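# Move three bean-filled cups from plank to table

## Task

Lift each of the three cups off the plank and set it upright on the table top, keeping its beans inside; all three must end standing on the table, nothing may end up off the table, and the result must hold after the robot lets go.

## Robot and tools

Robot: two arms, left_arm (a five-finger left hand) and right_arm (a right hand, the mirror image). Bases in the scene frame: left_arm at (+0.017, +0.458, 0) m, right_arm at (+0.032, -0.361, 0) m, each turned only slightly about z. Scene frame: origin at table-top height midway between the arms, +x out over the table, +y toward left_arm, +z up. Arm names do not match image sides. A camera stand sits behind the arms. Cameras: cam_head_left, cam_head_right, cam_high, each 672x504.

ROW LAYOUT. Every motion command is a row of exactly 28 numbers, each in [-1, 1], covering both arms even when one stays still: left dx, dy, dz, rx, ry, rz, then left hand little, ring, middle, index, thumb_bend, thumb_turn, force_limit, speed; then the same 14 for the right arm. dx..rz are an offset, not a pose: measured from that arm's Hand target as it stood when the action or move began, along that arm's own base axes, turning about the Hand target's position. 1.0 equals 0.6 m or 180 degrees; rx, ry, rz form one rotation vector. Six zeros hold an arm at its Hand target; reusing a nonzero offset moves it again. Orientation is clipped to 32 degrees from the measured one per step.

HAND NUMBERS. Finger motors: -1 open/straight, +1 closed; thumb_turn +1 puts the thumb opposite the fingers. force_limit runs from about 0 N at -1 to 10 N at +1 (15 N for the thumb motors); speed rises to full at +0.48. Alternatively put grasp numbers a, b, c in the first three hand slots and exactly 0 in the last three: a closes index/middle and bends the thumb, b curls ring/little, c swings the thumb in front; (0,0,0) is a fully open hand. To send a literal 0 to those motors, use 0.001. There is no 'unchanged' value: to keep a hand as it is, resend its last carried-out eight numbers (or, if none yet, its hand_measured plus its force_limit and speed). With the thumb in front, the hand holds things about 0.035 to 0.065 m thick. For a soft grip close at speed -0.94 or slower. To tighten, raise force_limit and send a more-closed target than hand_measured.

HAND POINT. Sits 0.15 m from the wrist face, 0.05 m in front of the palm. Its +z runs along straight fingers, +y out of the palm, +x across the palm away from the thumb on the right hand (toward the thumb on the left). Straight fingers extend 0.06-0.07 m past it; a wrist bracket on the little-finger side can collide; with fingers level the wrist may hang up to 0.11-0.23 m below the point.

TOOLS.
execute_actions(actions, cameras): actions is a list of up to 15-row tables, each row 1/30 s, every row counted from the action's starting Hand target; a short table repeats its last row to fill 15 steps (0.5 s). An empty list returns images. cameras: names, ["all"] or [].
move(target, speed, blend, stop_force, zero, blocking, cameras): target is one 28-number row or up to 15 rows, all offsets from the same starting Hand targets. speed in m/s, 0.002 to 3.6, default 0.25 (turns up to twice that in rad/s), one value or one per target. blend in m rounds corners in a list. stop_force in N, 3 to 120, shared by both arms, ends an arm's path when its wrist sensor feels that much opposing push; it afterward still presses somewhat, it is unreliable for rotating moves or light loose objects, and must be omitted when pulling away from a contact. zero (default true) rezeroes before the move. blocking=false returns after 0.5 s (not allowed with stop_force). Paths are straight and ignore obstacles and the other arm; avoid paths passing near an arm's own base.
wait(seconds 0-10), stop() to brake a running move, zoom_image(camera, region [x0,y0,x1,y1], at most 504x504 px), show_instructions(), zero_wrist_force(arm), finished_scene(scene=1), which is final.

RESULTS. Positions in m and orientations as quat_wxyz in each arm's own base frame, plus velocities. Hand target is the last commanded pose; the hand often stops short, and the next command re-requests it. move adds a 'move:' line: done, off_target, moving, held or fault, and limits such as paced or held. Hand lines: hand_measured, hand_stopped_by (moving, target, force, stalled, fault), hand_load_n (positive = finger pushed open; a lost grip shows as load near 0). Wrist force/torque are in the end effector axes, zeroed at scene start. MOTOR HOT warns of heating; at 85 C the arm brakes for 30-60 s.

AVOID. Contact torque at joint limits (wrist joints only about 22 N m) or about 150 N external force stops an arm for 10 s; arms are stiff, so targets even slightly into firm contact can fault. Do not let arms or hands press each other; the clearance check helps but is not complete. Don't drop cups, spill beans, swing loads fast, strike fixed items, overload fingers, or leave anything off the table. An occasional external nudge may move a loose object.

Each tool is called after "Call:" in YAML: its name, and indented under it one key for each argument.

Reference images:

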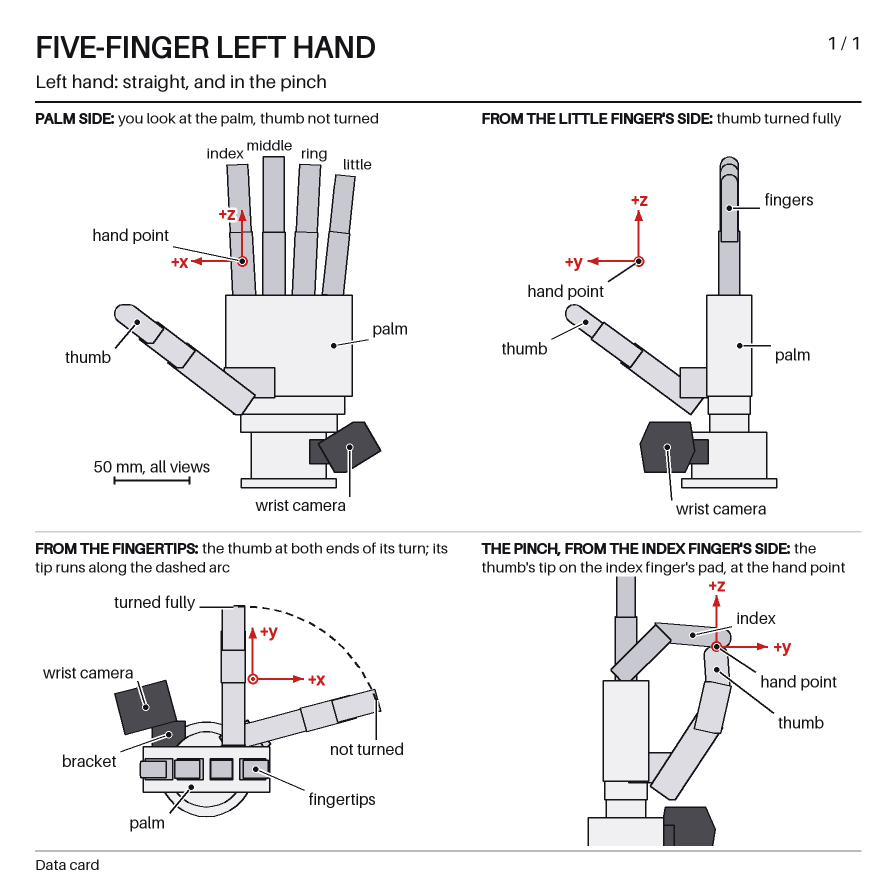

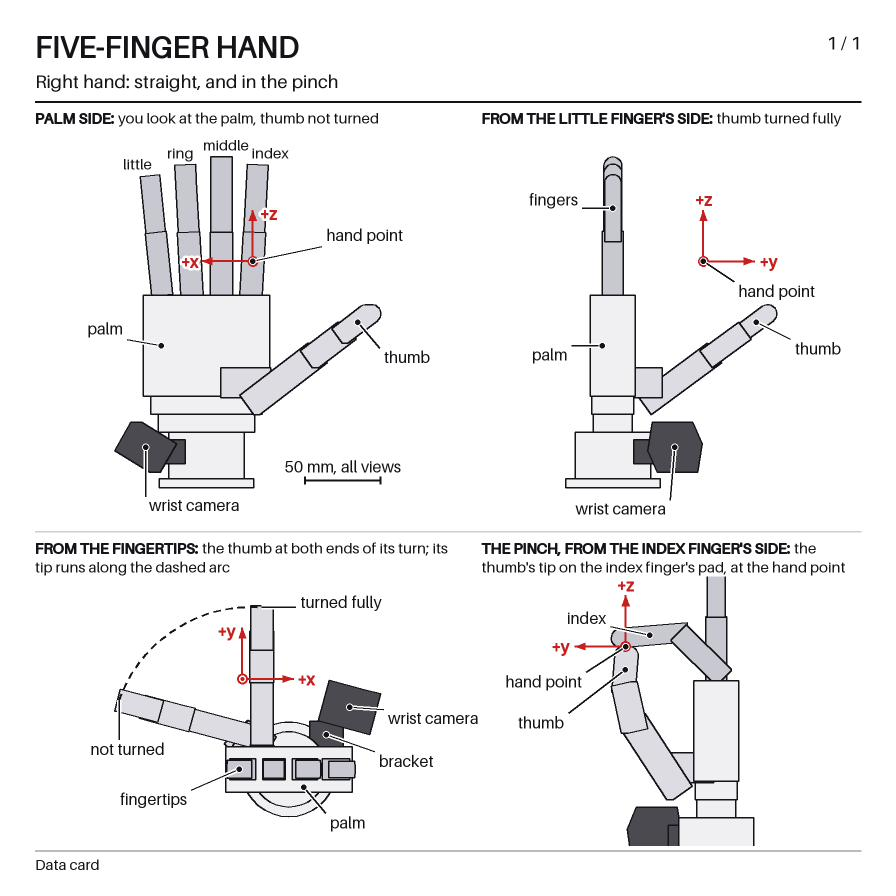

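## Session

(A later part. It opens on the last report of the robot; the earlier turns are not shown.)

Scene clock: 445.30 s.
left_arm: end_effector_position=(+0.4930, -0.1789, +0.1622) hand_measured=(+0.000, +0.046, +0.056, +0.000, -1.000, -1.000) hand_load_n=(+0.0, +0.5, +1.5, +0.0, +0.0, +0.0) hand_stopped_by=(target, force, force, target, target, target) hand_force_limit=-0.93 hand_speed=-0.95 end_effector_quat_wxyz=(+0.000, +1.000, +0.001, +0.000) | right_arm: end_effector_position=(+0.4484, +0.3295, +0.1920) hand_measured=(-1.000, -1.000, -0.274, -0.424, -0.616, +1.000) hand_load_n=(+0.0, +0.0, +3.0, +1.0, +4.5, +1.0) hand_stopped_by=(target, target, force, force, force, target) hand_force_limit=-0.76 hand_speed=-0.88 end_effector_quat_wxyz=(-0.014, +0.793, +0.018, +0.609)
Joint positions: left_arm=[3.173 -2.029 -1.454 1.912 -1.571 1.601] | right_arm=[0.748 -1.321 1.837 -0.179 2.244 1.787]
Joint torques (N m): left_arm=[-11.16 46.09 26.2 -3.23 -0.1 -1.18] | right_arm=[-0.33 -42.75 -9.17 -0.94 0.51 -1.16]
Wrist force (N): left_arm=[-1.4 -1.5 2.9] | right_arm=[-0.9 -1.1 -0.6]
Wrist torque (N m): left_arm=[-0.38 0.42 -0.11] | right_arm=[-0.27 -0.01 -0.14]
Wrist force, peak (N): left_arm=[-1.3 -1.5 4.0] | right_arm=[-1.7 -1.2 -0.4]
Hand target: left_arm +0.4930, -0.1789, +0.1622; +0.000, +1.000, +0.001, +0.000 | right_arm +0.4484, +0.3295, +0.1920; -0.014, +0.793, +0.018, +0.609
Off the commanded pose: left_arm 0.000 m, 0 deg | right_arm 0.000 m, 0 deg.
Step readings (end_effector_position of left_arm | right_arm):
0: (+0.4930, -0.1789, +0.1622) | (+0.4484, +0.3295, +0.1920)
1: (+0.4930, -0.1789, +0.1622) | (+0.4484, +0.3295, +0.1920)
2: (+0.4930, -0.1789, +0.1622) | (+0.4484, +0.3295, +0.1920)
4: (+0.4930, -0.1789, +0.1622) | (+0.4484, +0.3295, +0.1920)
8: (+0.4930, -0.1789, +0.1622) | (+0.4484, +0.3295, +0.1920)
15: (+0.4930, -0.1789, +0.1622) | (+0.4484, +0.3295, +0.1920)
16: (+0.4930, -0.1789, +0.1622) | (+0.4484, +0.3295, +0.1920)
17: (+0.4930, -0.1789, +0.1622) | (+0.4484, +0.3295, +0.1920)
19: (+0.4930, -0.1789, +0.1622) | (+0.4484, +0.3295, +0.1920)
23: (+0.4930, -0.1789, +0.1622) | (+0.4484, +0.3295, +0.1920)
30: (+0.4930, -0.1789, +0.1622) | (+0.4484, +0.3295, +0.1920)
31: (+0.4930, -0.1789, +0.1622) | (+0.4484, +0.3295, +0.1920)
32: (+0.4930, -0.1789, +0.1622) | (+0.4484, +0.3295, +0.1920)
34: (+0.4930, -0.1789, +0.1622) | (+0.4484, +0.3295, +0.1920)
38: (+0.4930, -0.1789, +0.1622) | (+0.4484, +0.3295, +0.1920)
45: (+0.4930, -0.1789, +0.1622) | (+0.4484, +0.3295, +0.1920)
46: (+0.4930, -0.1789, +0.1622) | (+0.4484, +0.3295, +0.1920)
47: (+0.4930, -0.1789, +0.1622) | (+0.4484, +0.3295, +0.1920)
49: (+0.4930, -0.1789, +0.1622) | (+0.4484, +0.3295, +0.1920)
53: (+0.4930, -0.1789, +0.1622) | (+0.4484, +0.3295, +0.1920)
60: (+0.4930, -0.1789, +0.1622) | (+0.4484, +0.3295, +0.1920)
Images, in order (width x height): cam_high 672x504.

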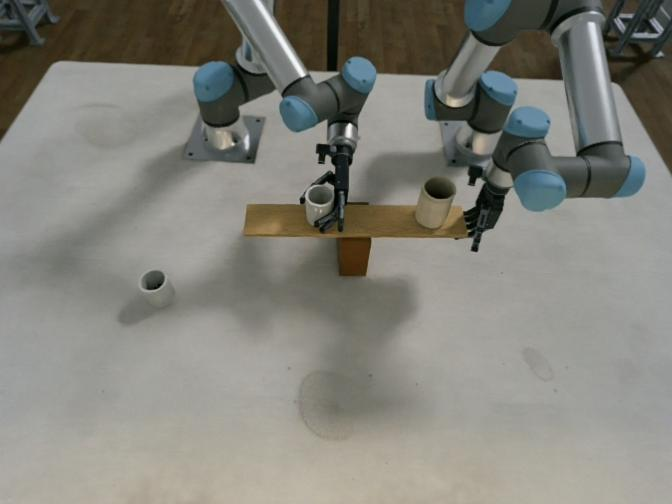

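Call:
execute_actions:
  actions:
    - [[0,0,0,0,0,0, 0,0.22,0.22,0,-1,-1,-0.93,-0.95, 0,0,0,0,0,0, -1,-1,0.32,0.32,-0.1,1,-0.6,-0.92]]
    - [[0,0,0,0,0,0, 0,0.22,0.22,0,-1,-1,-0.93,-0.95, 0,0,0,0,0,0, -1,-1,0.32,0.32,-0.1,1,-0.6,-0.92]]
  cameras: ["cam_high"]

Call:
zoom_image:
  camera: "cam_high"
  region: [280, 150, 370, 240]

Scene clock: 449.00 s.
left_arm: end_effector_position=(+0.4930, -0.1789, +0.1622) hand_measured=(+0.000, +0.046, +0.056, +0.000, -1.000, -1.000) hand_load_n=(+0.0, +0.5, +2.0, +0.0, +0.0, +0.0) hand_stopped_by=(target, force, force, target, target, target) hand_force_limit=-0.93 hand_speed=-0.95 end_effector_quat_wxyz=(+0.000, +1.000, +0.001, +0.000) | right_arm: end_effector_position=(+0.4484, +0.3295, +0.1920) hand_measured=(-1.000, -1.000, -0.274, -0.412, -0.618, +1.000) hand_load_n=(+0.0, +0.0, +2.0, +2.0, +5.0, +0.0) hand_stopped_by=(target, target, force, force, force, target) hand_force_limit=-0.60 hand_speed=-0.92 end_effector_quat_wxyz=(-0.014, +0.793, +0.018, +0.609)
Joint positions: left_arm=[3.173 -2.029 -1.454 1.912 -1.571 1.601] | right_arm=[0.748 -1.321 1.837 -0.179 2.244 1.787]
Joint torques (N m): left_arm=[-11.14 46.9 25.83 -3.18 0.07 -1.14] | right_arm=[2.25 -42.7 -10.01 -0.3 0.69 -1.04]
Wrist force (N): left_arm=[-1.4 -1.5 3.4] | right_arm=[-1.0 -1.5 -0.4]
Wrist torque (N m): left_arm=[-0.38 0.42 -0.11] | right_arm=[-0.30 0.02 -0.14]
Wrist force, peak (N): left_arm=[-1.4 -1.5 4.0] | right_arm=[-1.5 -1.7 -0.1]
Hand target: left_arm +0.4930, -0.1789, +0.1622; +0.000, +1.000, +0.001, +0.000 | right_arm +0.4484, +0.3295, +0.1920; -0.014, +0.793, +0.018, +0.609
Off the commanded pose: left_arm 0.000 m, 0 deg | right_arm 0.000 m, 0 deg.
Step readings (end_effector_position of left_arm | right_arm):
0: (+0.4930, -0.1789, +0.1622) | (+0.4484, +0.3295, +0.1920)
1: (+0.4930, -0.1789, +0.1622) | (+0.4484, +0.3295, +0.1920)
2: (+0.4930, -0.1789, +0.1622) | (+0.4484, +0.3295, +0.1920)
4: (+0.4930, -0.1789, +0.1622) | (+0.4484, +0.3295, +0.1920)
8: (+0.4930, -0.1789, +0.1622) | (+0.4484, +0.3295, +0.1920)
15: (+0.4930, -0.1789, +0.1622) | (+0.4484, +0.3295, +0.1920)
16: (+0.4930, -0.1789, +0.1622) | (+0.4484, +0.3295, +0.1920)
17: (+0.4930, -0.1789, +0.1622) | (+0.4484, +0.3295, +0.1920)
19: (+0.4930, -0.1789, +0.1622) | (+0.4484, +0.3295, +0.1920)
23: (+0.4930, -0.1789, +0.1622) | (+0.4484, +0.3295, +0.1920)
30: (+0.4930, -0.1789, +0.1622) | (+0.4484, +0.3295, +0.1920)
Images, in order (width x height): cam_high 672x504.

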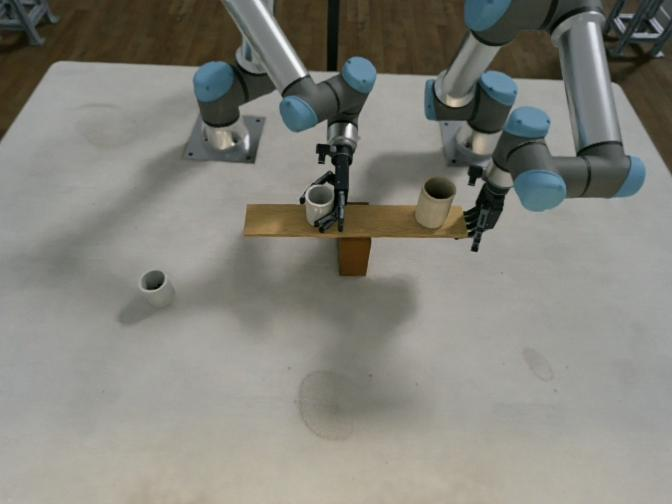

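Scaled by 5.600 from the camera's 672x504 image, which has a finer 960x720 frame.

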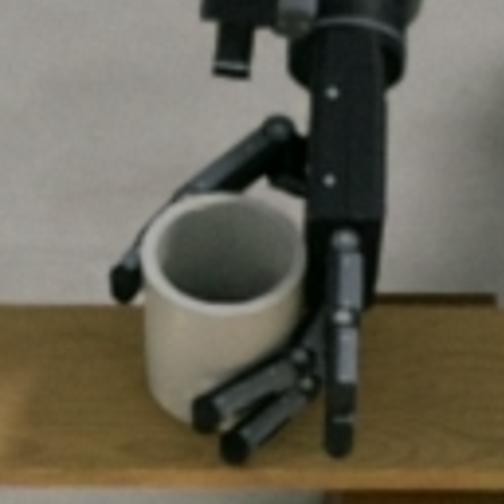

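Call:
move:
  target: [0,0,0,0,0,0, 0,0.22,0.22,0,-1,-1,-0.93,-0.95, 0,0,0.03,0,0,0, -1,-1,0.32,0.32,-0.1,1,-0.6,-0.92]
  speed: 0.015
  cameras: ["cam_high"]

Call:
zoom_image:
  camera: "cam_high"
  region: [280, 130, 370, 240]

Scene clock: 452.10 s.
left_arm: end_effector_position=(+0.4930, -0.1789, +0.1622) hand_measured=(+0.000, +0.046, +0.056, +0.000, -1.000, -1.000) hand_load_n=(+0.0, +0.5, +2.0, +0.0, +0.0, +0.0) hand_stopped_by=(target, force, force, target, target, target) hand_force_limit=-0.93 hand_speed=-0.95 end_effector_quat_wxyz=(+0.000, +1.000, +0.001, +0.000) | right_arm: end_effector_position=(+0.4484, +0.3295, +0.2099) hand_measured=(-1.000, -1.000, -0.274, -0.412, -0.616, +1.000) hand_load_n=(+0.0, +0.0, +1.0, +0.0, +1.0, +1.0) hand_stopped_by=(target, target, force, force, force, target) hand_force_limit=-0.60 hand_speed=-0.92 end_effector_quat_wxyz=(-0.014, +0.793, +0.018, +0.609)
Joint positions: left_arm=[3.173 -2.029 -1.454 1.912 -1.571 1.601] | right_arm=[0.748 -1.341 1.812 -0.133 2.244 1.787]
Joint torques (N m): left_arm=[-11.49 45.79 25.87 -3.24 0.08 -1] | right_arm=[3.87 -44.74 -37.65 1.06 0.17 -0.57]
Wrist force (N): left_arm=[-1.2 -1.8 3.6] | right_arm=[-1.8 -1.3 0.1]
Wrist torque (N m): left_arm=[-0.43 0.40 -0.09] | right_arm=[-0.28 -0.02 -0.14]
Wrist force, peak (N): left_arm=[-1.5 -1.5 4.0] | right_arm=[-2.3 -1.5 0.2]
Hand target: left_arm +0.4930, -0.1789, +0.1622; +0.000, +1.000, +0.001, +0.000 | right_arm +0.4484, +0.3295, +0.2100; -0.014, +0.793, +0.018, +0.609
Off the commanded pose: left_arm 0.000 m, 0 deg | right_arm 0.000 m, 0 deg.
move: done
Images, in order (width x height): cam_high 672x504.

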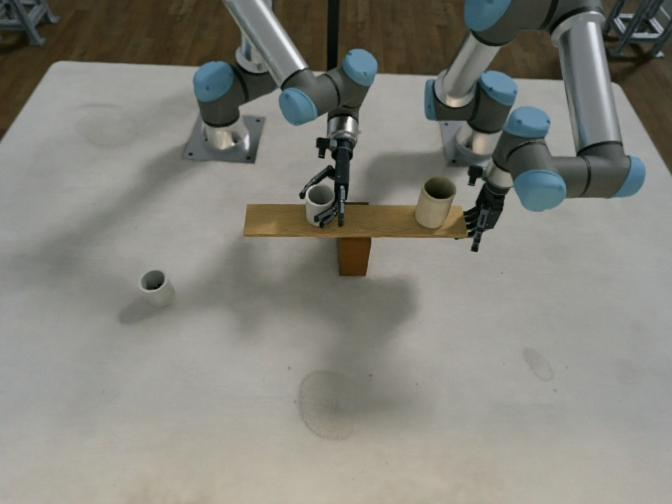

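Scaled by 4.582 from the camera's 672x504 image, which has a finer 960x720 frame.

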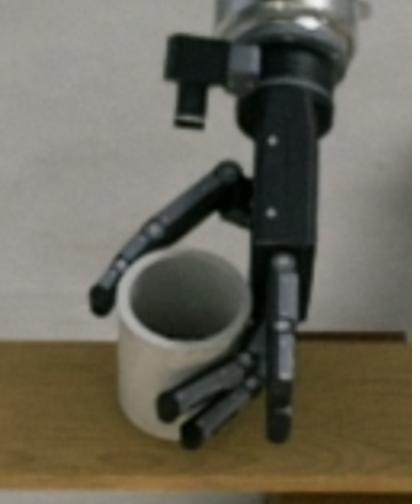

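Call:
move:
  target: [0,0,0,0,0,0, 0,0.22,0.22,0,-1,-1,-0.93,-0.95, 0,0,-0.0305,0,0,0, -1,-1,0.32,0.32,-0.1,1,-0.6,-0.92]
  speed: 0.015
  stop_force: 4
  cameras: ["cam_high"]

Call:
zoom_image:
  camera: "cam_high"
  region: [280, 150, 370, 240]

Scene clock: 456.93 s.
left_arm: end_effector_position=(+0.4930, -0.1789, +0.1622) hand_measured=(+0.000, +0.046, +0.056, +0.000, -1.000, -1.000) hand_load_n=(+0.0, +1.0, +2.0, +0.0, +0.0, +0.0) hand_stopped_by=(target, force, force, target, target, target) hand_force_limit=-0.93 hand_speed=-0.95 end_effector_quat_wxyz=(+0.000, +1.000, +0.001, +0.000) | right_arm: end_effector_position=(+0.4484, +0.3295, +0.2086) hand_measured=(-1.000, -1.000, -0.274, -0.412, -0.616, +1.000) hand_load_n=(+0.0, +0.0, +2.0, +0.0, +2.5, +1.0) hand_stopped_by=(target, target, force, force, force, target) hand_force_limit=-0.60 hand_speed=-0.92 end_effector_quat_wxyz=(-0.014, +0.793, +0.018, +0.609)
Joint positions: left_arm=[3.173 -2.029 -1.454 1.912 -1.571 1.601] | right_arm=[0.748 -1.34 1.814 -0.137 2.244 1.787]
Joint torques (N m): left_arm=[-11.24 46.21 25.97 -3.31 0.17 -0.99] | right_arm=[3.09 -45.92 -36.77 1.03 0.04 0.78]
Wrist force (N): left_arm=[-1.3 -1.4 3.3] | right_arm=[-2.2 -1.6 0.0]
Wrist torque (N m): left_arm=[-0.37 0.41 -0.11] | right_arm=[-0.34 0.00 -0.19]
Wrist force, peak (N): left_arm=[-1.4 -1.7 4.0] | right_arm=[3.0 0.1 -2.6]
Hand target: left_arm +0.4930, -0.1789, +0.1622; +0.000, +1.000, +0.001, +0.000 | right_arm +0.4484, +0.3295, +0.2086; -0.014, +0.793, +0.018, +0.609 (not the last commanded pose)
Off the commanded pose: left_arm 0.000 m, 0 deg | right_arm 0.017 m, 0 deg.
move: contact (right_arm)
Images, in order (width x height): cam_high 672x504.

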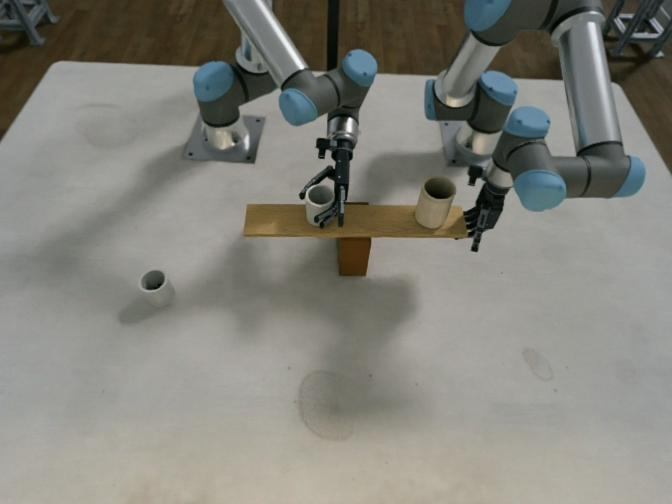

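Scaled by 5.600 from the camera's 672x504 image, which has a finer 960x720 frame.

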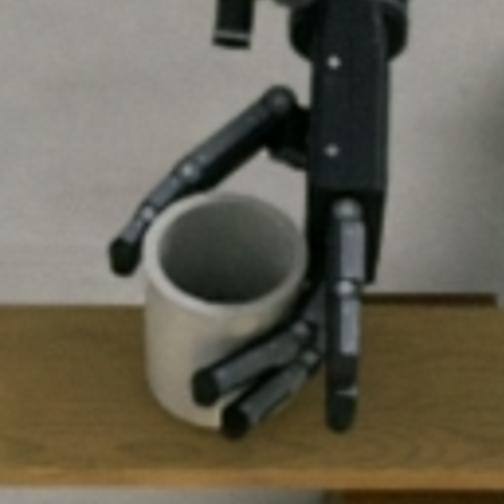

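Call:
execute_actions:
  actions:
    - [[0,0,0,0,0,0, 0,0.22,0.22,0,-1,-1,-0.93,-0.95, 0,0,0,0,0,0, -1,-1,-0.64,-0.68,-0.1,1,-0.6,-0.9]]
    - [[0,0,0,0,0,0, 0,0.22,0.22,0,-1,-1,-0.93,-0.95, 0,0,0,0,0,0, -1,-1,-0.64,-0.68,-0.1,1,-0.6,-0.9]]
    - [[0,0,0,0,0,0, 0,0.22,0.22,0,-1,-1,-0.93,-0.95, 0,0,0,0,0,0, -1,-1,-0.64,-0.68,-0.1,1,-0.6,-0.9]]
    - [[0,0,0,0,0,0, 0,0.22,0.22,0,-1,-1,-0.93,-0.95, 0,0,0,0,0,0, -1,-1,-0.64,-0.68,-0.66,1,-0.6,-0.9]]

Call:
move:
  target: [0,0,0,0,0,0, 0,0.22,0.22,0,-1,-1,-0.93,-0.95, 0,0,-0.0293,0,0,0, -1,-1,-0.64,-0.68,-0.66,1,-0.6,-0.9]
  speed: 0.015
  stop_force: 3
  cameras: ["cam_high"]

Call:
zoom_image:
  camera: "cam_high"
  region: [280, 150, 370, 240]

Scene clock: 462.63 s.
left_arm: end_effector_position=(+0.4930, -0.1789, +0.1622) hand_measured=(+0.000, +0.046, +0.056, +0.000, -1.000, -1.000) hand_load_n=(+0.5, +1.0, +1.5, +0.0, +0.0, +0.0) hand_stopped_by=(target, force, force, target, target, target) hand_force_limit=-0.93 hand_speed=-0.95 end_effector_quat_wxyz=(+0.000, +1.000, +0.001, +0.000) | right_arm: end_effector_position=(+0.4484, +0.3295, +0.2086) hand_measured=(-1.000, -1.000, -0.640, -0.680, -0.660, +1.000) hand_load_n=(+0.0, +0.0, +0.0, +0.0, +0.0, +0.0) hand_stopped_by=(target, target, target, target, target, target) hand_force_limit=-0.60 hand_speed=-0.90 end_effector_quat_wxyz=(-0.014, +0.793, +0.018, +0.609)
Joint positions: left_arm=[3.173 -2.029 -1.454 1.912 -1.571 1.601] | right_arm=[0.748 -1.34 1.814 -0.137 2.244 1.787]
Joint torques (N m): left_arm=[-11.43 46.34 25.99 -3.23 0.32 -1.02] | right_arm=[2.66 -34.8 -29.71 0.96 -0.01 -1.39]
Wrist force (N): left_arm=[-1.2 -1.5 3.4] | right_arm=[-0.4 -1.4 -0.5]
Wrist torque (N m): left_arm=[-0.38 0.38 -0.10] | right_arm=[-0.31 -0.02 -0.15]
Wrist force, peak (N): left_arm=[-1.5 -1.6 4.1] | right_arm=[-2.9 -1.6 0.2]
Hand target: left_arm +0.4930, -0.1789, +0.1622; +0.000, +1.000, +0.001, +0.000 | right_arm +0.4484, +0.3295, +0.2086; -0.014, +0.793, +0.018, +0.609
Off the commanded pose: left_arm 0.000 m, 0 deg | right_arm 0.000 m, 0 deg.
Step readings (end_effector_position of left_arm | right_arm):
0: (+0.4930, -0.1789, +0.1622) | (+0.4484, +0.3295, +0.2086)
1: (+0.4930, -0.1789, +0.1622) | (+0.4484, +0.3295, +0.2086)
2: (+0.4930, -0.1789, +0.1622) | (+0.4484, +0.3295, +0.2086)
4: (+0.4930, -0.1789, +0.1622) | (+0.4484, +0.3295, +0.2086)
8: (+0.4930, -0.1789, +0.1622) | (+0.4484, +0.3295, +0.2086)
15: (+0.4930, -0.1789, +0.1622) | (+0.4484, +0.3295, +0.2086)
16: (+0.4930, -0.1789, +0.1622) | (+0.4484, +0.3295, +0.2086)
17: (+0.4930, -0.1789, +0.1622) | (+0.4484, +0.3295, +0.2086)
19: (+0.4930, -0.1789, +0.1622) | (+0.4484, +0.3295, +0.2086)
23: (+0.4930, -0.1789, +0.1622) | (+0.4484, +0.3295, +0.2086)
30: (+0.4930, -0.1789, +0.1622) | (+0.4484, +0.3295, +0.2086)
31: (+0.4930, -0.1789, +0.1622) | (+0.4484, +0.3295, +0.2086)
32: (+0.4930, -0.1789, +0.1622) | (+0.4484, +0.3295, +0.2086)
34: (+0.4930, -0.1789, +0.1622) | (+0.4484, +0.3295, +0.2086)
38: (+0.4930, -0.1789, +0.1622) | (+0.4484, +0.3295, +0.2086)
45: (+0.4930, -0.1789, +0.1622) | (+0.4484, +0.3295, +0.2086)
46: (+0.4930, -0.1789, +0.1622) | (+0.4484, +0.3295, +0.2086)
47: (+0.4930, -0.1789, +0.1622) | (+0.4484, +0.3295, +0.2086)
49: (+0.4930, -0.1789, +0.1622) | (+0.4484, +0.3295, +0.2086)
53: (+0.4930, -0.1789, +0.1622) | (+0.4484, +0.3295, +0.2086)
60: (+0.4930, -0.1789, +0.1622) | (+0.4484, +0.3295, +0.2086)

Scene clock: 464.73 s.
left_arm: end_effector_position=(+0.4930, -0.1789, +0.1622) hand_measured=(+0.000, +0.046, +0.056, +0.000, -1.000, -1.000) hand_load_n=(+0.0, +0.5, +1.5, +0.0, +0.0, +0.0) hand_stopped_by=(target, force, force, target, target, target) hand_force_limit=-0.93 hand_speed=-0.95 end_effector_quat_wxyz=(+0.000, +1.000, +0.001, +0.000) | right_arm: end_effector_position=(+0.4484, +0.3295, +0.1910) hand_measured=(-1.000, -1.000, -0.640, -0.680, -0.660, +1.000) hand_load_n=(+0.0, +0.0, +0.0, +0.0, +0.0, +0.0) hand_stopped_by=(target, target, target, target, target, target) hand_force_limit=-0.60 hand_speed=-0.90 end_effector_quat_wxyz=(-0.014, +0.793, +0.018, +0.609)
Joint positions: left_arm=[3.173 -2.029 -1.454 1.912 -1.571 1.601] | right_arm=[0.748 -1.32 1.839 -0.182 2.244 1.787]
Joint torques (N m): left_arm=[-10.95 45.67 26.53 -3.15 0.25 -1.07] | right_arm=[3.79 -20.29 -3.98 -2.03 0.53 -1.54]
Wrist force (N): left_arm=[-1.4 -1.5 3.1] | right_arm=[-0.5 -2.2 -0.5]
Wrist torque (N m): left_arm=[-0.36 0.40 -0.11] | right_arm=[-0.32 0.02 -0.21]
Wrist force, peak (N): left_arm=[-1.4 -1.6 3.8] | right_arm=[0.0 -2.5 -0.5]
Hand target: left_arm +0.4930, -0.1789, +0.1622; +0.000, +1.000, +0.001, +0.000 | right_arm +0.4484, +0.3295, +0.1910; -0.014, +0.793, +0.018, +0.609
Off the commanded pose: left_arm 0.000 m, 0 deg | right_arm 0.000 m, 0 deg.
move: done
Images, in order (width x height): cam_high 672x504.

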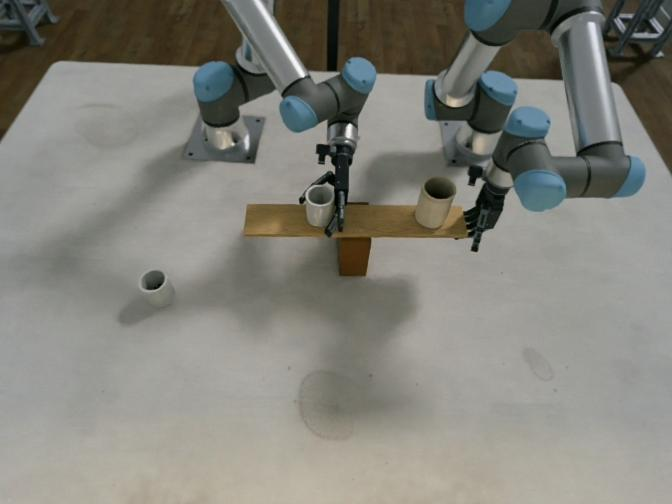

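Scaled by 5.600 from the camera's 672x504 image, which has a finer 960x720 frame.

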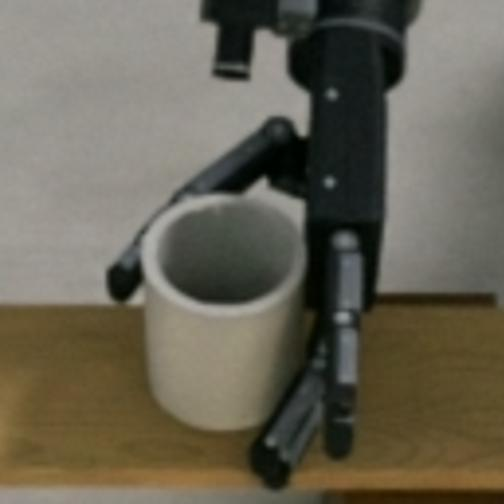

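Call:
execute_actions:
  actions:
    - [[0,0,0,0,0,0, 0,0.22,0.22,0,-1,-1,-0.93,-0.95, 0,0,0,0,0,0, -1,-1,-0.64,-0.68,-0.12,1,-0.6,-0.93]]
    - [[0,0,0,0,0,0, 0,0.22,0.22,0,-1,-1,-0.93,-0.95, 0,0,0,0,0,0, -1,-1,-0.64,-0.68,-0.12,1,-0.6,-0.93]]
    - [[0,0,0,0,0,0, 0,0.22,0.22,0,-1,-1,-0.93,-0.95, 0,0,0,0,0,0, -1,-1,0.3,0.3,-0.12,1,-0.6,-0.9]]
    - [[0,0,0,0,0,0, 0,0.22,0.22,0,-1,-1,-0.93,-0.95, 0,0,0,0,0,0, -1,-1,0.3,0.3,-0.12,1,-0.6,-0.9]]
    - [[0,0,0,0,0,0, 0,0.22,0.22,0,-1,-1,-0.93,-0.95, 0,0,0,0,0,0, -1,-1,0.3,0.3,-0.12,1,-0.6,-0.9]]
    - [[0,0,0,0,0,0, 0,0.22,0.22,0,-1,-1,-0.93,-0.95, 0,0,0,0,0,0, -1,-1,0.3,0.3,-0.12,1,-0.6,-0.9]]
  cameras: ["cam_high"]

Call:
zoom_image:
  camera: "cam_high"
  region: [280, 150, 370, 240]

Scene clock: 470.93 s.
left_arm: end_effector_position=(+0.4930, -0.1789, +0.1622) hand_measured=(+0.000, +0.046, +0.056, +0.000, -1.000, -1.000) hand_load_n=(+0.0, +0.5, +1.5, +0.0, -0.5, +0.0) hand_stopped_by=(target, force, force, target, target, target) hand_force_limit=-0.93 hand_speed=-0.95 end_effector_quat_wxyz=(+0.000, +1.000, +0.001, +0.000) | right_arm: end_effector_position=(+0.4484, +0.3295, +0.1910) hand_measured=(-1.000, -1.000, -0.352, -0.496, -0.542, +1.000) hand_load_n=(+0.0, -0.5, +3.0, +0.5, +8.0, +1.0) hand_stopped_by=(target, target, force, force, force, target) hand_force_limit=-0.60 hand_speed=-0.90 end_effector_quat_wxyz=(-0.014, +0.793, +0.018, +0.609)
Joint positions: left_arm=[3.173 -2.029 -1.454 1.912 -1.571 1.601] | right_arm=[0.748 -1.32 1.839 -0.182 2.244 1.787]
Joint torques (N m): left_arm=[-12.03 45.35 26.48 -3.07 0.33 -0.91] | right_arm=[3.06 -22.11 -7.13 -0.76 0.73 -1.39]
Wrist force (N): left_arm=[-1.3 -1.5 3.7] | right_arm=[-1.7 -1.2 0.0]
Wrist torque (N m): left_arm=[-0.37 0.41 -0.11] | right_arm=[-0.30 -0.03 -0.16]
Wrist force, peak (N): left_arm=[-1.2 -1.8 3.9] | right_arm=[-0.5 -2.4 -0.8]
Hand target: left_arm +0.4930, -0.1789, +0.1622; +0.000, +1.000, +0.001, +0.000 | right_arm +0.4484, +0.3295, +0.1910; -0.014, +0.793, +0.018, +0.609
Off the commanded pose: left_arm 0.000 m, 0 deg | right_arm 0.000 m, 0 deg.
Step readings (end_effector_position of left_arm | right_arm):
0: (+0.4930, -0.1789, +0.1622) | (+0.4484, +0.3295, +0.1910)
1: (+0.4930, -0.1789, +0.1622) | (+0.4484, +0.3295, +0.1910)
2: (+0.4930, -0.1789, +0.1622) | (+0.4484, +0.3295, +0.1910)
4: (+0.4930, -0.1789, +0.1622) | (+0.4484, +0.3295, +0.1910)
8: (+0.4930, -0.1789, +0.1622) | (+0.4484, +0.3295, +0.1910)
15: (+0.4930, -0.1789, +0.1622) | (+0.4484, +0.3295, +0.1910)
16: (+0.4930, -0.1789, +0.1622) | (+0.4484, +0.3295, +0.1910)
17: (+0.4930, -0.1789, +0.1622) | (+0.4484, +0.3295, +0.1910)
19: (+0.4930, -0.1789, +0.1622) | (+0.4484, +0.3295, +0.1910)
23: (+0.4930, -0.1789, +0.1622) | (+0.4484, +0.3295, +0.1910)
30: (+0.4930, -0.1789, +0.1622) | (+0.4484, +0.3295, +0.1910)
31: (+0.4930, -0.1789, +0.1622) | (+0.4484, +0.3295, +0.1910)
32: (+0.4930, -0.1789, +0.1622) | (+0.4484, +0.3295, +0.1910)
34: (+0.4930, -0.1789, +0.1622) | (+0.4484, +0.3295, +0.1910)
38: (+0.4930, -0.1789, +0.1622) | (+0.4484, +0.3295, +0.1910)
45: (+0.4930, -0.1789, +0.1622) | (+0.4484, +0.3295, +0.1910)
46: (+0.4930, -0.1789, +0.1622) | (+0.4484, +0.3295, +0.1910)
47: (+0.4930, -0.1789, +0.1622) | (+0.4484, +0.3295, +0.1910)
49: (+0.4930, -0.1789, +0.1622) | (+0.4484, +0.3295, +0.1910)
53: (+0.4930, -0.1789, +0.1622) | (+0.4484, +0.3295, +0.1910)
60: (+0.4930, -0.1789, +0.1622) | (+0.4484, +0.3295, +0.1910)
61: (+0.4930, -0.1789, +0.1622) | (+0.4484, +0.3295, +0.1910)
62: (+0.4930, -0.1789, +0.1622) | (+0.4484, +0.3295, +0.1910)
64: (+0.4930, -0.1789, +0.1622) | (+0.4484, +0.3295, +0.1910)
68: (+0.4930, -0.1789, +0.1622) | (+0.4484, +0.3295, +0.1910)
75: (+0.4930, -0.1789, +0.1622) | (+0.4484, +0.3295, +0.1910)
76: (+0.4930, -0.1789, +0.1622) | (+0.4484, +0.3295, +0.1910)
77: (+0.4930, -0.1789, +0.1622) | (+0.4484, +0.3295, +0.1910)
79: (+0.4930, -0.1789, +0.1622) | (+0.4484, +0.3295, +0.1910)
83: (+0.4930, -0.1789, +0.1622) | (+0.4484, +0.3295, +0.1910)
90: (+0.4930, -0.1789, +0.1622) | (+0.4484, +0.3295, +0.1910)
Images, in order (width x height): cam_high 672x504.

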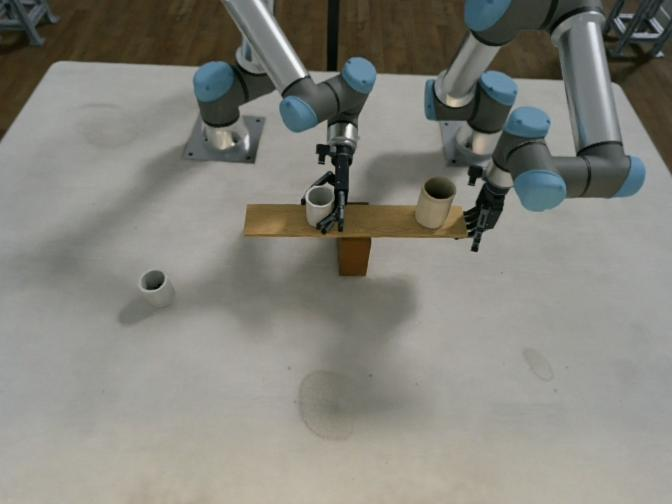

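Scaled by 5.600 from the camera's 672x504 image, which has a finer 960x720 frame.

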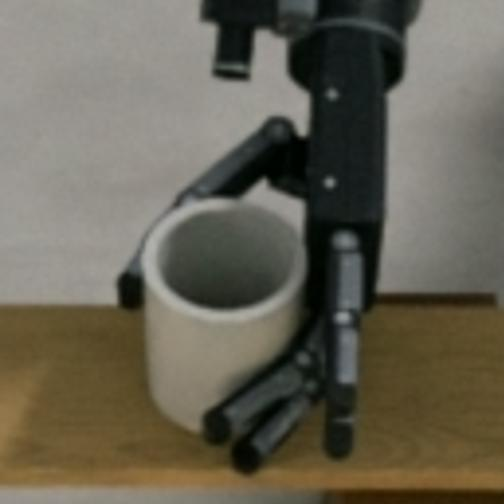

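Call:
execute_actions:
  actions:
    - [[0,0,0,0,0,0, 0,0.22,0.22,0,-1,-1,-0.93,-0.95, 0,0,0,0,0,0, -1,-1,0.32,0.32,-0.12,1,-0.45,-0.92]]
    - [[0,0,0,0,0,0, 0,0.22,0.22,0,-1,-1,-0.93,-0.95, 0,0,0,0,0,0, -1,-1,0.32,0.32,-0.12,1,-0.45,-0.92]]

Call:
move:
  target: [0,0,0,0,0,0, 0,0.22,0.22,0,-1,-1,-0.93,-0.95, 0,0,0.012,0,0,0, -1,-1,0.32,0.32,-0.12,1,-0.45,-0.92]
  speed: 0.01
  cameras: ["cam_high"]

Call:
zoom_image:
  camera: "cam_high"
  region: [280, 150, 370, 240]

Scene clock: 474.30 s.
left_arm: end_effector_position=(+0.4930, -0.1789, +0.1622) hand_measured=(+0.000, +0.046, +0.056, +0.000, -1.000, -1.000) hand_load_n=(+0.0, +1.0, +1.5, +0.0, +0.0, +0.0) hand_stopped_by=(target, force, force, target, target, target) hand_force_limit=-0.93 hand_speed=-0.95 end_effector_quat_wxyz=(+0.000, +1.000, +0.001, +0.000) | right_arm: end_effector_position=(+0.4484, +0.3295, +0.1910) hand_measured=(-1.000, -1.000, -0.352, -0.474, -0.542, +1.000) hand_load_n=(+0.0, +0.0, +1.0, +3.5, +9.0, +0.0) hand_stopped_by=(target, target, force, force, force, target) hand_force_limit=-0.45 hand_speed=-0.92 end_effector_quat_wxyz=(-0.014, +0.793, +0.018, +0.609)
Joint positions: left_arm=[3.173 -2.029 -1.454 1.912 -1.571 1.601] | right_arm=[0.748 -1.32 1.839 -0.182 2.244 1.787]
Joint torques (N m): left_arm=[-11.56 45.42 26.38 -3.06 0.36 -1.03] | right_arm=[3.06 -26.79 -10.37 0.7 0.81 -1.31]
Wrist force (N): left_arm=[-1.4 -1.7 3.2] | right_arm=[-1.5 -1.3 -0.4]
Wrist torque (N m): left_arm=[-0.44 0.42 -0.10] | right_arm=[-0.31 0.06 -0.18]
Wrist force, peak (N): left_arm=[-1.5 -1.5 4.0] | right_arm=[-2.0 -1.5 0.1]
Hand target: left_arm +0.4930, -0.1789, +0.1622; +0.000, +1.000, +0.001, +0.000 | right_arm +0.4484, +0.3295, +0.1910; -0.014, +0.793, +0.018, +0.609
Off the commanded pose: left_arm 0.000 m, 0 deg | right_arm 0.000 m, 0 deg.
Step readings (end_effector_position of left_arm | right_arm):
0: (+0.4930, -0.1789, +0.1622) | (+0.4484, +0.3295, +0.1910)
1: (+0.4930, -0.1789, +0.1622) | (+0.4484, +0.3295, +0.1910)
2: (+0.4930, -0.1789, +0.1622) | (+0.4484, +0.3295, +0.1910)
4: (+0.4930, -0.1789, +0.1622) | (+0.4484, +0.3295, +0.1910)
8: (+0.4930, -0.1789, +0.1622) | (+0.4484, +0.3295, +0.1910)
15: (+0.4930, -0.1789, +0.1622) | (+0.4484, +0.3295, +0.1910)
16: (+0.4930, -0.1789, +0.1622) | (+0.4484, +0.3295, +0.1910)
17: (+0.4930, -0.1789, +0.1622) | (+0.4484, +0.3295, +0.1910)
19: (+0.4930, -0.1789, +0.1622) | (+0.4484, +0.3295, +0.1910)
23: (+0.4930, -0.1789, +0.1622) | (+0.4484, +0.3295, +0.1910)
30: (+0.4930, -0.1789, +0.1622) | (+0.4484, +0.3295, +0.1910)

Scene clock: 475.30 s.
left_arm: end_effector_position=(+0.4930, -0.1789, +0.1622) hand_measured=(+0.000, +0.046, +0.056, +0.000, -1.000, -1.000) hand_load_n=(+0.5, +1.0, +1.5, +0.0, +0.0, +0.0) hand_stopped_by=(target, force, force, target, target, target) hand_force_limit=-0.93 hand_speed=-0.95 end_effector_quat_wxyz=(+0.000, +1.000, +0.001, +0.000) | right_arm: end_effector_position=(+0.4484, +0.3295, +0.1981) hand_measured=(-1.000, -1.000, -0.352, -0.474, -0.542, +1.000) hand_load_n=(+0.0, +0.0, +1.5, +1.5, +7.5, +1.0) hand_stopped_by=(target, target, force, force, force, target) hand_force_limit=-0.45 hand_speed=-0.92 end_effector_quat_wxyz=(-0.014, +0.793, +0.018, +0.609)
Joint positions: left_arm=[3.173 -2.029 -1.454 1.912 -1.571 1.601] | right_arm=[0.748 -1.328 1.829 -0.164 2.244 1.787]
Joint torques (N m): left_arm=[-10.77 45.44 26.35 -2.9 0.41 -0.9] | right_arm=[2.92 -45.83 -36.43 1.03 0.76 -1.13]
Wrist force (N): left_arm=[-1.3 -1.4 4.0] | right_arm=[-2.2 -1.4 0.1]
Wrist torque (N m): left_arm=[-0.38 0.41 -0.11] | right_arm=[-0.32 -0.03 -0.17]
Wrist force, peak (N): left_arm=[-1.3 -1.6 4.0] | right_arm=[-2.4 -1.4 0.3]
Hand target: left_arm +0.4930, -0.1789, +0.1622; +0.000, +1.000, +0.001, +0.000 | right_arm +0.4484, +0.3295, +0.1982; -0.014, +0.793, +0.018, +0.609
Off the commanded pose: left_arm 0.000 m, 0 deg | right_arm 0.000 m, 0 deg.
move: done
Images, in order (width x height): cam_high 672x504.

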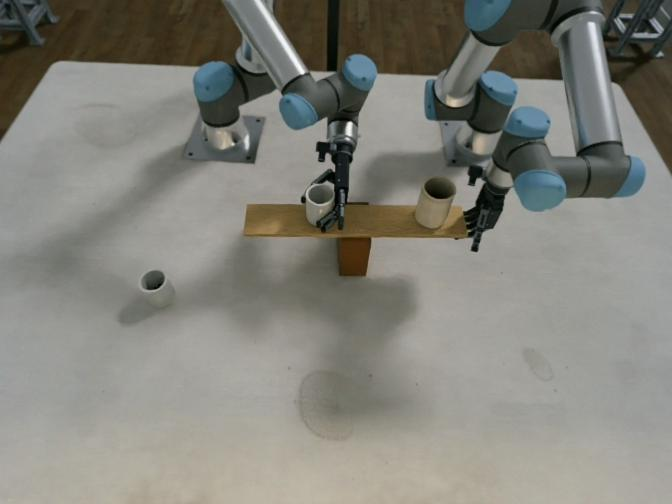

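Scaled by 5.600 from the camera's 672x504 image, which has a finer 960x720 frame.

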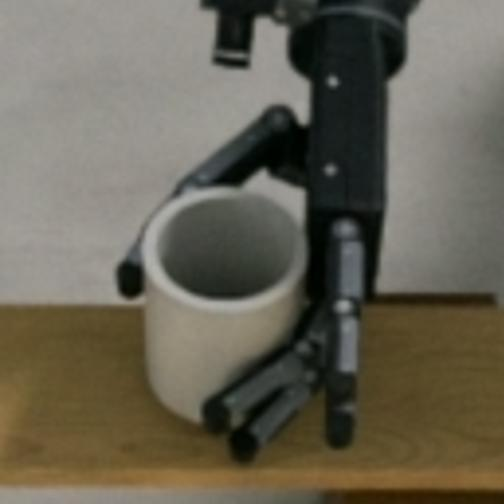

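Call:
move:
  target: [0,0,0,0,0,0, 0,0.22,0.22,0,-1,-1,-0.93,-0.95, 0,0,0.035,0,0,0, -1,-1,0.32,0.32,-0.12,1,-0.45,-0.92]
  speed: 0.02
  cameras: ["cam_high"]

Call:
zoom_image:
  camera: "cam_high"
  region: [280, 150, 370, 240]

Scene clock: 478.53 s.
left_arm: end_effector_position=(+0.4930, -0.1789, +0.1622) hand_measured=(+0.000, +0.046, +0.056, +0.000, -1.000, -1.000) hand_load_n=(+0.0, +1.0, +2.0, +0.0, +0.0, +0.0) hand_stopped_by=(target, force, force, target, target, target) hand_force_limit=-0.93 hand_speed=-0.95 end_effector_quat_wxyz=(+0.000, +1.000, +0.001, +0.000) | right_arm: end_effector_position=(+0.4484, +0.3295, +0.2191) hand_measured=(-1.000, -1.000, -0.352, -0.474, -0.542, +1.000) hand_load_n=(+0.0, +0.0, +1.5, +2.0, +7.5, +1.0) hand_stopped_by=(target, target, force, force, force, target) hand_force_limit=-0.45 hand_speed=-0.92 end_effector_quat_wxyz=(-0.014, +0.793, +0.018, +0.609)
Joint positions: left_arm=[3.173 -2.029 -1.454 1.912 -1.571 1.601] | right_arm=[0.748 -1.351 1.799 -0.111 2.244 1.787]
Joint torques (N m): left_arm=[-11.47 44.5 26.48 -2.95 0.34 -0.69] | right_arm=[1.25 -47.82 -36.08 0.97 -0.22 0.16]
Wrist force (N): left_arm=[-1.3 -1.5 3.8] | right_arm=[-2.3 -1.4 -0.1]
Wrist torque (N m): left_arm=[-0.38 0.40 -0.10] | right_arm=[-0.29 -0.01 -0.18]
Wrist force, peak (N): left_arm=[-1.4 -1.5 4.2] | right_arm=[-2.4 -1.6 0.2]
Hand target: left_arm +0.4930, -0.1789, +0.1622; +0.000, +1.000, +0.001, +0.000 | right_arm +0.4484, +0.3295, +0.2192; -0.014, +0.793, +0.018, +0.609
Off the commanded pose: left_arm 0.000 m, 0 deg | right_arm 0.000 m, 0 deg.
move: done
Images, in order (width x height): cam_high 672x504.

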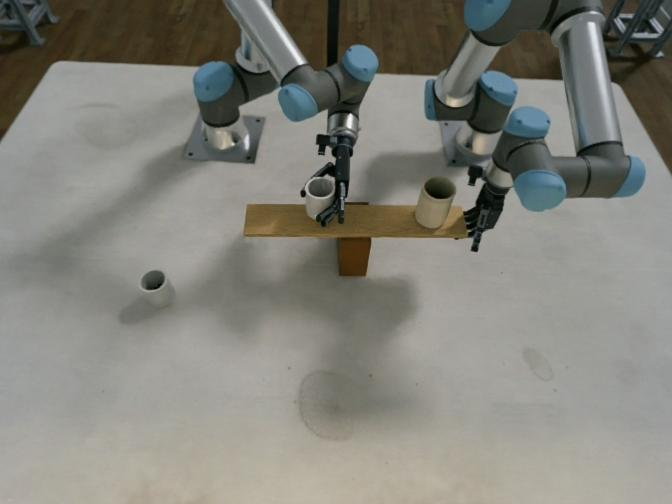

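Scaled by 5.600 from the camera's 672x504 image, which has a finer 960x720 frame.

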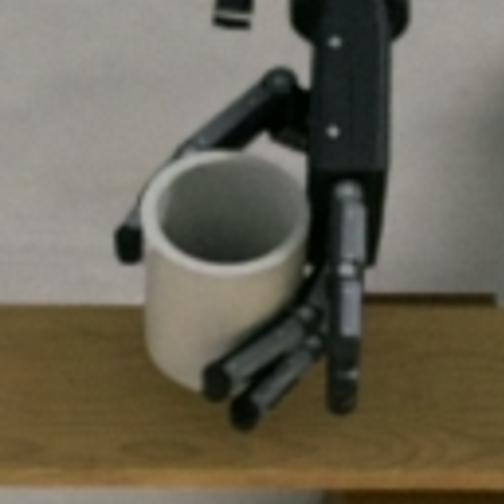

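Call:
move:
  target:
    - [0,0,0,0,0,0, 0,0.22,0.22,0,-1,-1,-0.93,-0.95, 0,0,0.1,0,0,0, -1,-1,0.32,0.32,-0.12,1,-0.45,-0.92]
    - [0,0,0,0,0,0, 0,0.22,0.22,0,-1,-1,-0.93,-0.95, 0.2407,-0.3358,0.1,0,0,0, -1,-1,0.32,0.32,-0.12,1,-0.45,-0.92]
    - [0,0,0,0,0,0, 0,0.22,0.22,0,-1,-1,-0.93,-0.95, 0.2407,-0.3358,-0.26,0,0,0, -1,-1,0.32,0.32,-0.12,1,-0.45,-0.92]
  speed: [0.06,0.1,0.1]
  blend: 0.02
  cameras: ["cam_high","cam_head_left"]

Call:
zoom_image:
  camera: "cam_high"
  region: [180, 180, 300, 300]

Scene clock: 489.03 s.
left_arm: end_effector_position=(+0.4930, -0.1789, +0.1622) hand_measured=(+0.000, +0.046, +0.056, +0.000, -1.000, -1.000) hand_load_n=(+0.0, +0.0, +0.0, +0.0, +0.0, +0.0) hand_stopped_by=(target, force, force, target, target, target) hand_force_limit=-0.93 hand_speed=-0.95 end_effector_quat_wxyz=(+0.000, +1.000, +0.001, +0.000) | right_arm: end_effector_position=(+0.5929, +0.1280, +0.0633) hand_measured=(-1.000, -1.000, -0.352, -0.474, -0.542, +1.000) hand_load_n=(+0.0, +0.0, +2.0, +0.0, +4.5, +1.5) hand_stopped_by=(target, target, force, force, force, target) hand_force_limit=-0.45 hand_speed=-0.92 end_effector_quat_wxyz=(-0.014, +0.793, +0.018, +0.609)
Joint positions: left_arm=[3.173 -2.029 -1.454 1.912 -1.571 1.601] | right_arm=[0.12 -1.2 2.089 -0.627 1.642 1.591]
Joint torques (N m): left_arm=[-11.49 44.87 25.12 -2.87 0.5 -0.74] | right_arm=[6.07 -22.68 -0.5 -3.07 -0.09 -1.94]
Wrist force (N): left_arm=[-1.5 -1.8 0.8] | right_arm=[-0.2 -0.6 -0.8]
Wrist torque (N m): left_arm=[-0.35 0.36 -0.10] | right_arm=[-0.13 -0.44 0.07]
Wrist force, peak (N): left_arm=[-1.1 -1.6 4.1] | right_arm=[4.7 1.1 -1.5]
Hand target: left_arm +0.4930, -0.1789, +0.1622; +0.000, +1.000, +0.001, +0.000 | right_arm +0.5929, +0.1280, +0.0632; -0.014, +0.793, +0.018, +0.609
Off the commanded pose: left_arm 0.000 m, 0 deg | right_arm 0.000 m, 0 deg.
move: done
Images, in order (width x height): cam_head_left 672x504, cam_high 672x504.

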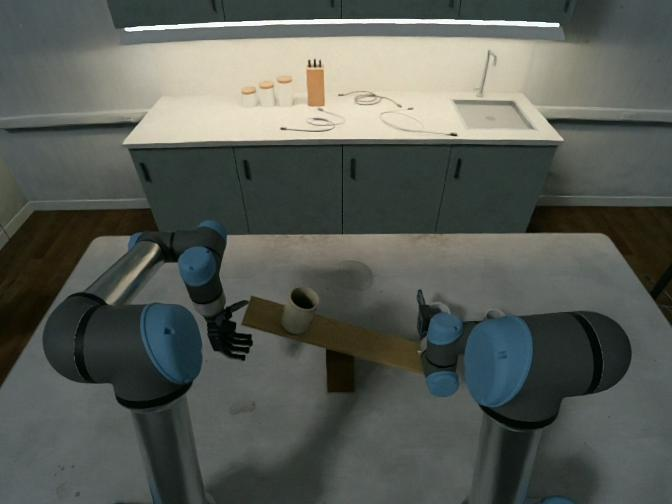

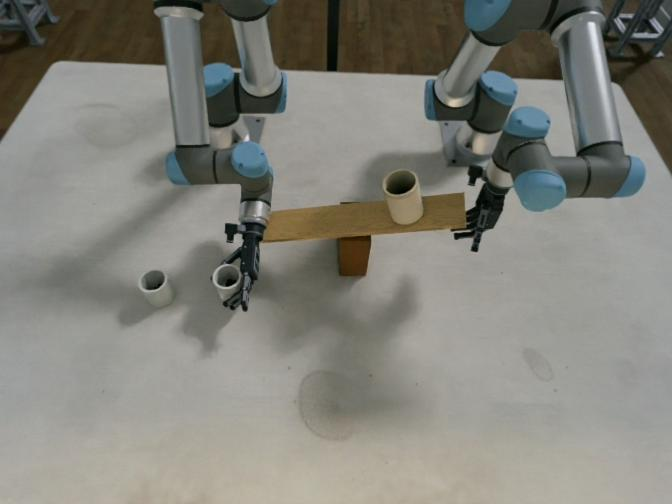

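Scaled by 4.200 from the camera's 672x504 image, which has a finer 960x720 frame.

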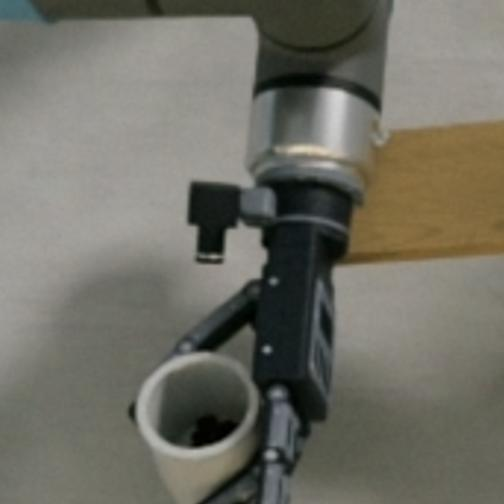

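Call:
execute_actions:
  actions: []

Call:
zoom_image:
  camera: "cam_high"
  region: [230, 130, 490, 300]

Call:
zoom_image:
  camera: "cam_head_left"
  region: [200, 260, 480, 420]

Scene clock: 501.13 s.
left_arm: end_effector_position=(+0.4930, -0.1789, +0.1622) hand_measured=(+0.000, +0.046, +0.056, +0.000, -1.000, -1.000) hand_load_n=(+0.0, +0.0, +0.0, +0.0, +0.0, +0.0) hand_stopped_by=(target, force, force, target, target, target) hand_force_limit=-0.93 hand_speed=-0.95 end_effector_quat_wxyz=(+0.000, +1.000, +0.001, +0.000) | right_arm: end_effector_position=(+0.5929, +0.1280, +0.0632) hand_measured=(-1.000, -1.000, -0.352, -0.474, -0.542, +1.000) hand_load_n=(+0.0, +0.0, +1.5, +0.0, +4.5, +1.5) hand_stopped_by=(target, target, force, force, force, target) hand_force_limit=-0.45 hand_speed=-0.92 end_effector_quat_wxyz=(-0.014, +0.793, +0.018, +0.609)
Joint positions: left_arm=[3.173 -2.029 -1.454 1.912 -1.571 1.601] | right_arm=[0.12 -1.2 2.089 -0.628 1.642 1.591]
Joint velocities: within noise
Joint torques (N m): left_arm=[-11.27 44.19 26.46 -2.87 0.64 -0.62] | right_arm=[5.56 -20.86 0.07 -2.96 0.7 -2.1]
Wrist force (N): left_arm=[-1.2 -1.6 0.9] | right_arm=[0.1 -1.2 -0.8]
Wrist torque (N m): left_arm=[-0.34 0.33 -0.09] | right_arm=[-0.23 -0.46 0.08]
Wrist force, peak (N): left_arm=[-1.5 -1.9 0.9] | right_arm=[0.7 -1.3 -1.2]
Hand target: left_arm +0.4930, -0.1789, +0.1622; +0.000, +1.000, +0.001, +0.000 | right_arm +0.5929, +0.1280, +0.0632; -0.014, +0.793, +0.018, +0.609
Off the commanded pose: left_arm 0.000 m, 0 deg | right_arm 0.000 m, 0 deg.

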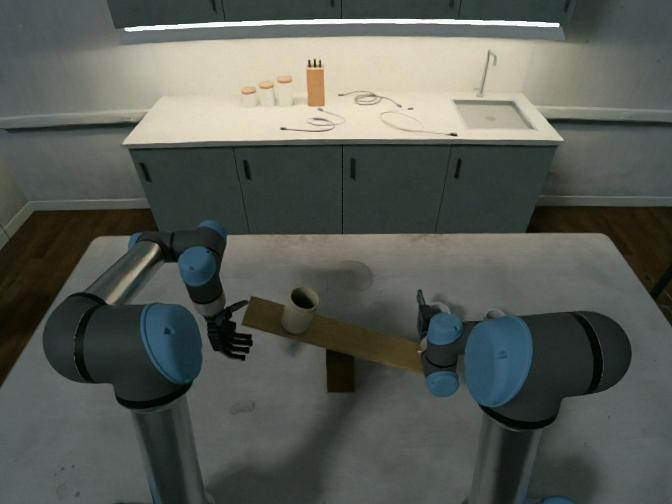

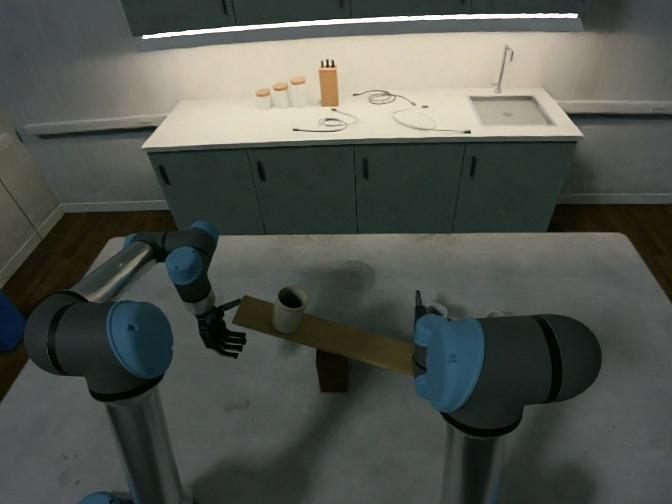

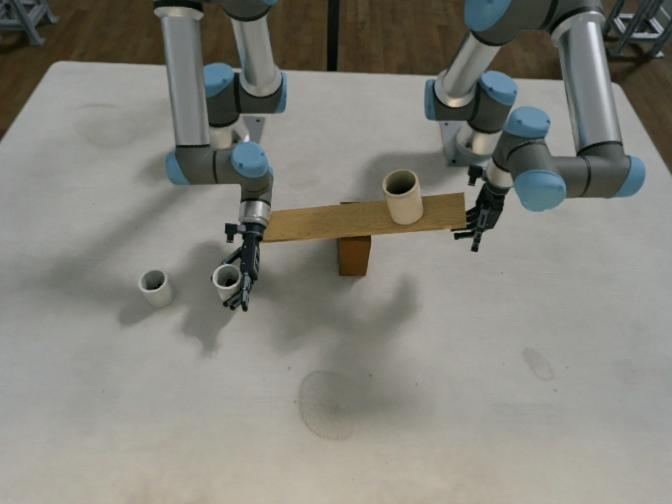

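Scaled by 1.938 from the camera's 672x504 image, which has a finer 960x720 frame.

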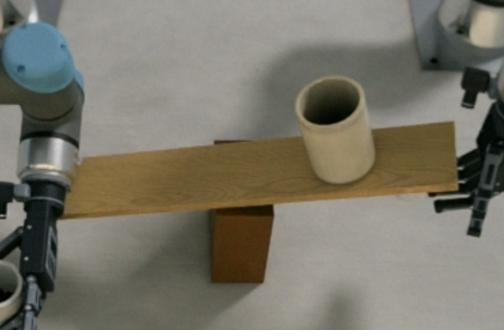

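Scaled by 1.800 from the camera's 672x504 image, which has a finer 960x720 frame.

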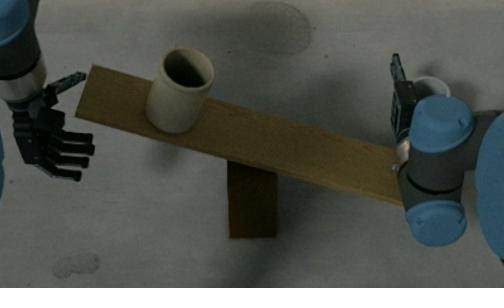

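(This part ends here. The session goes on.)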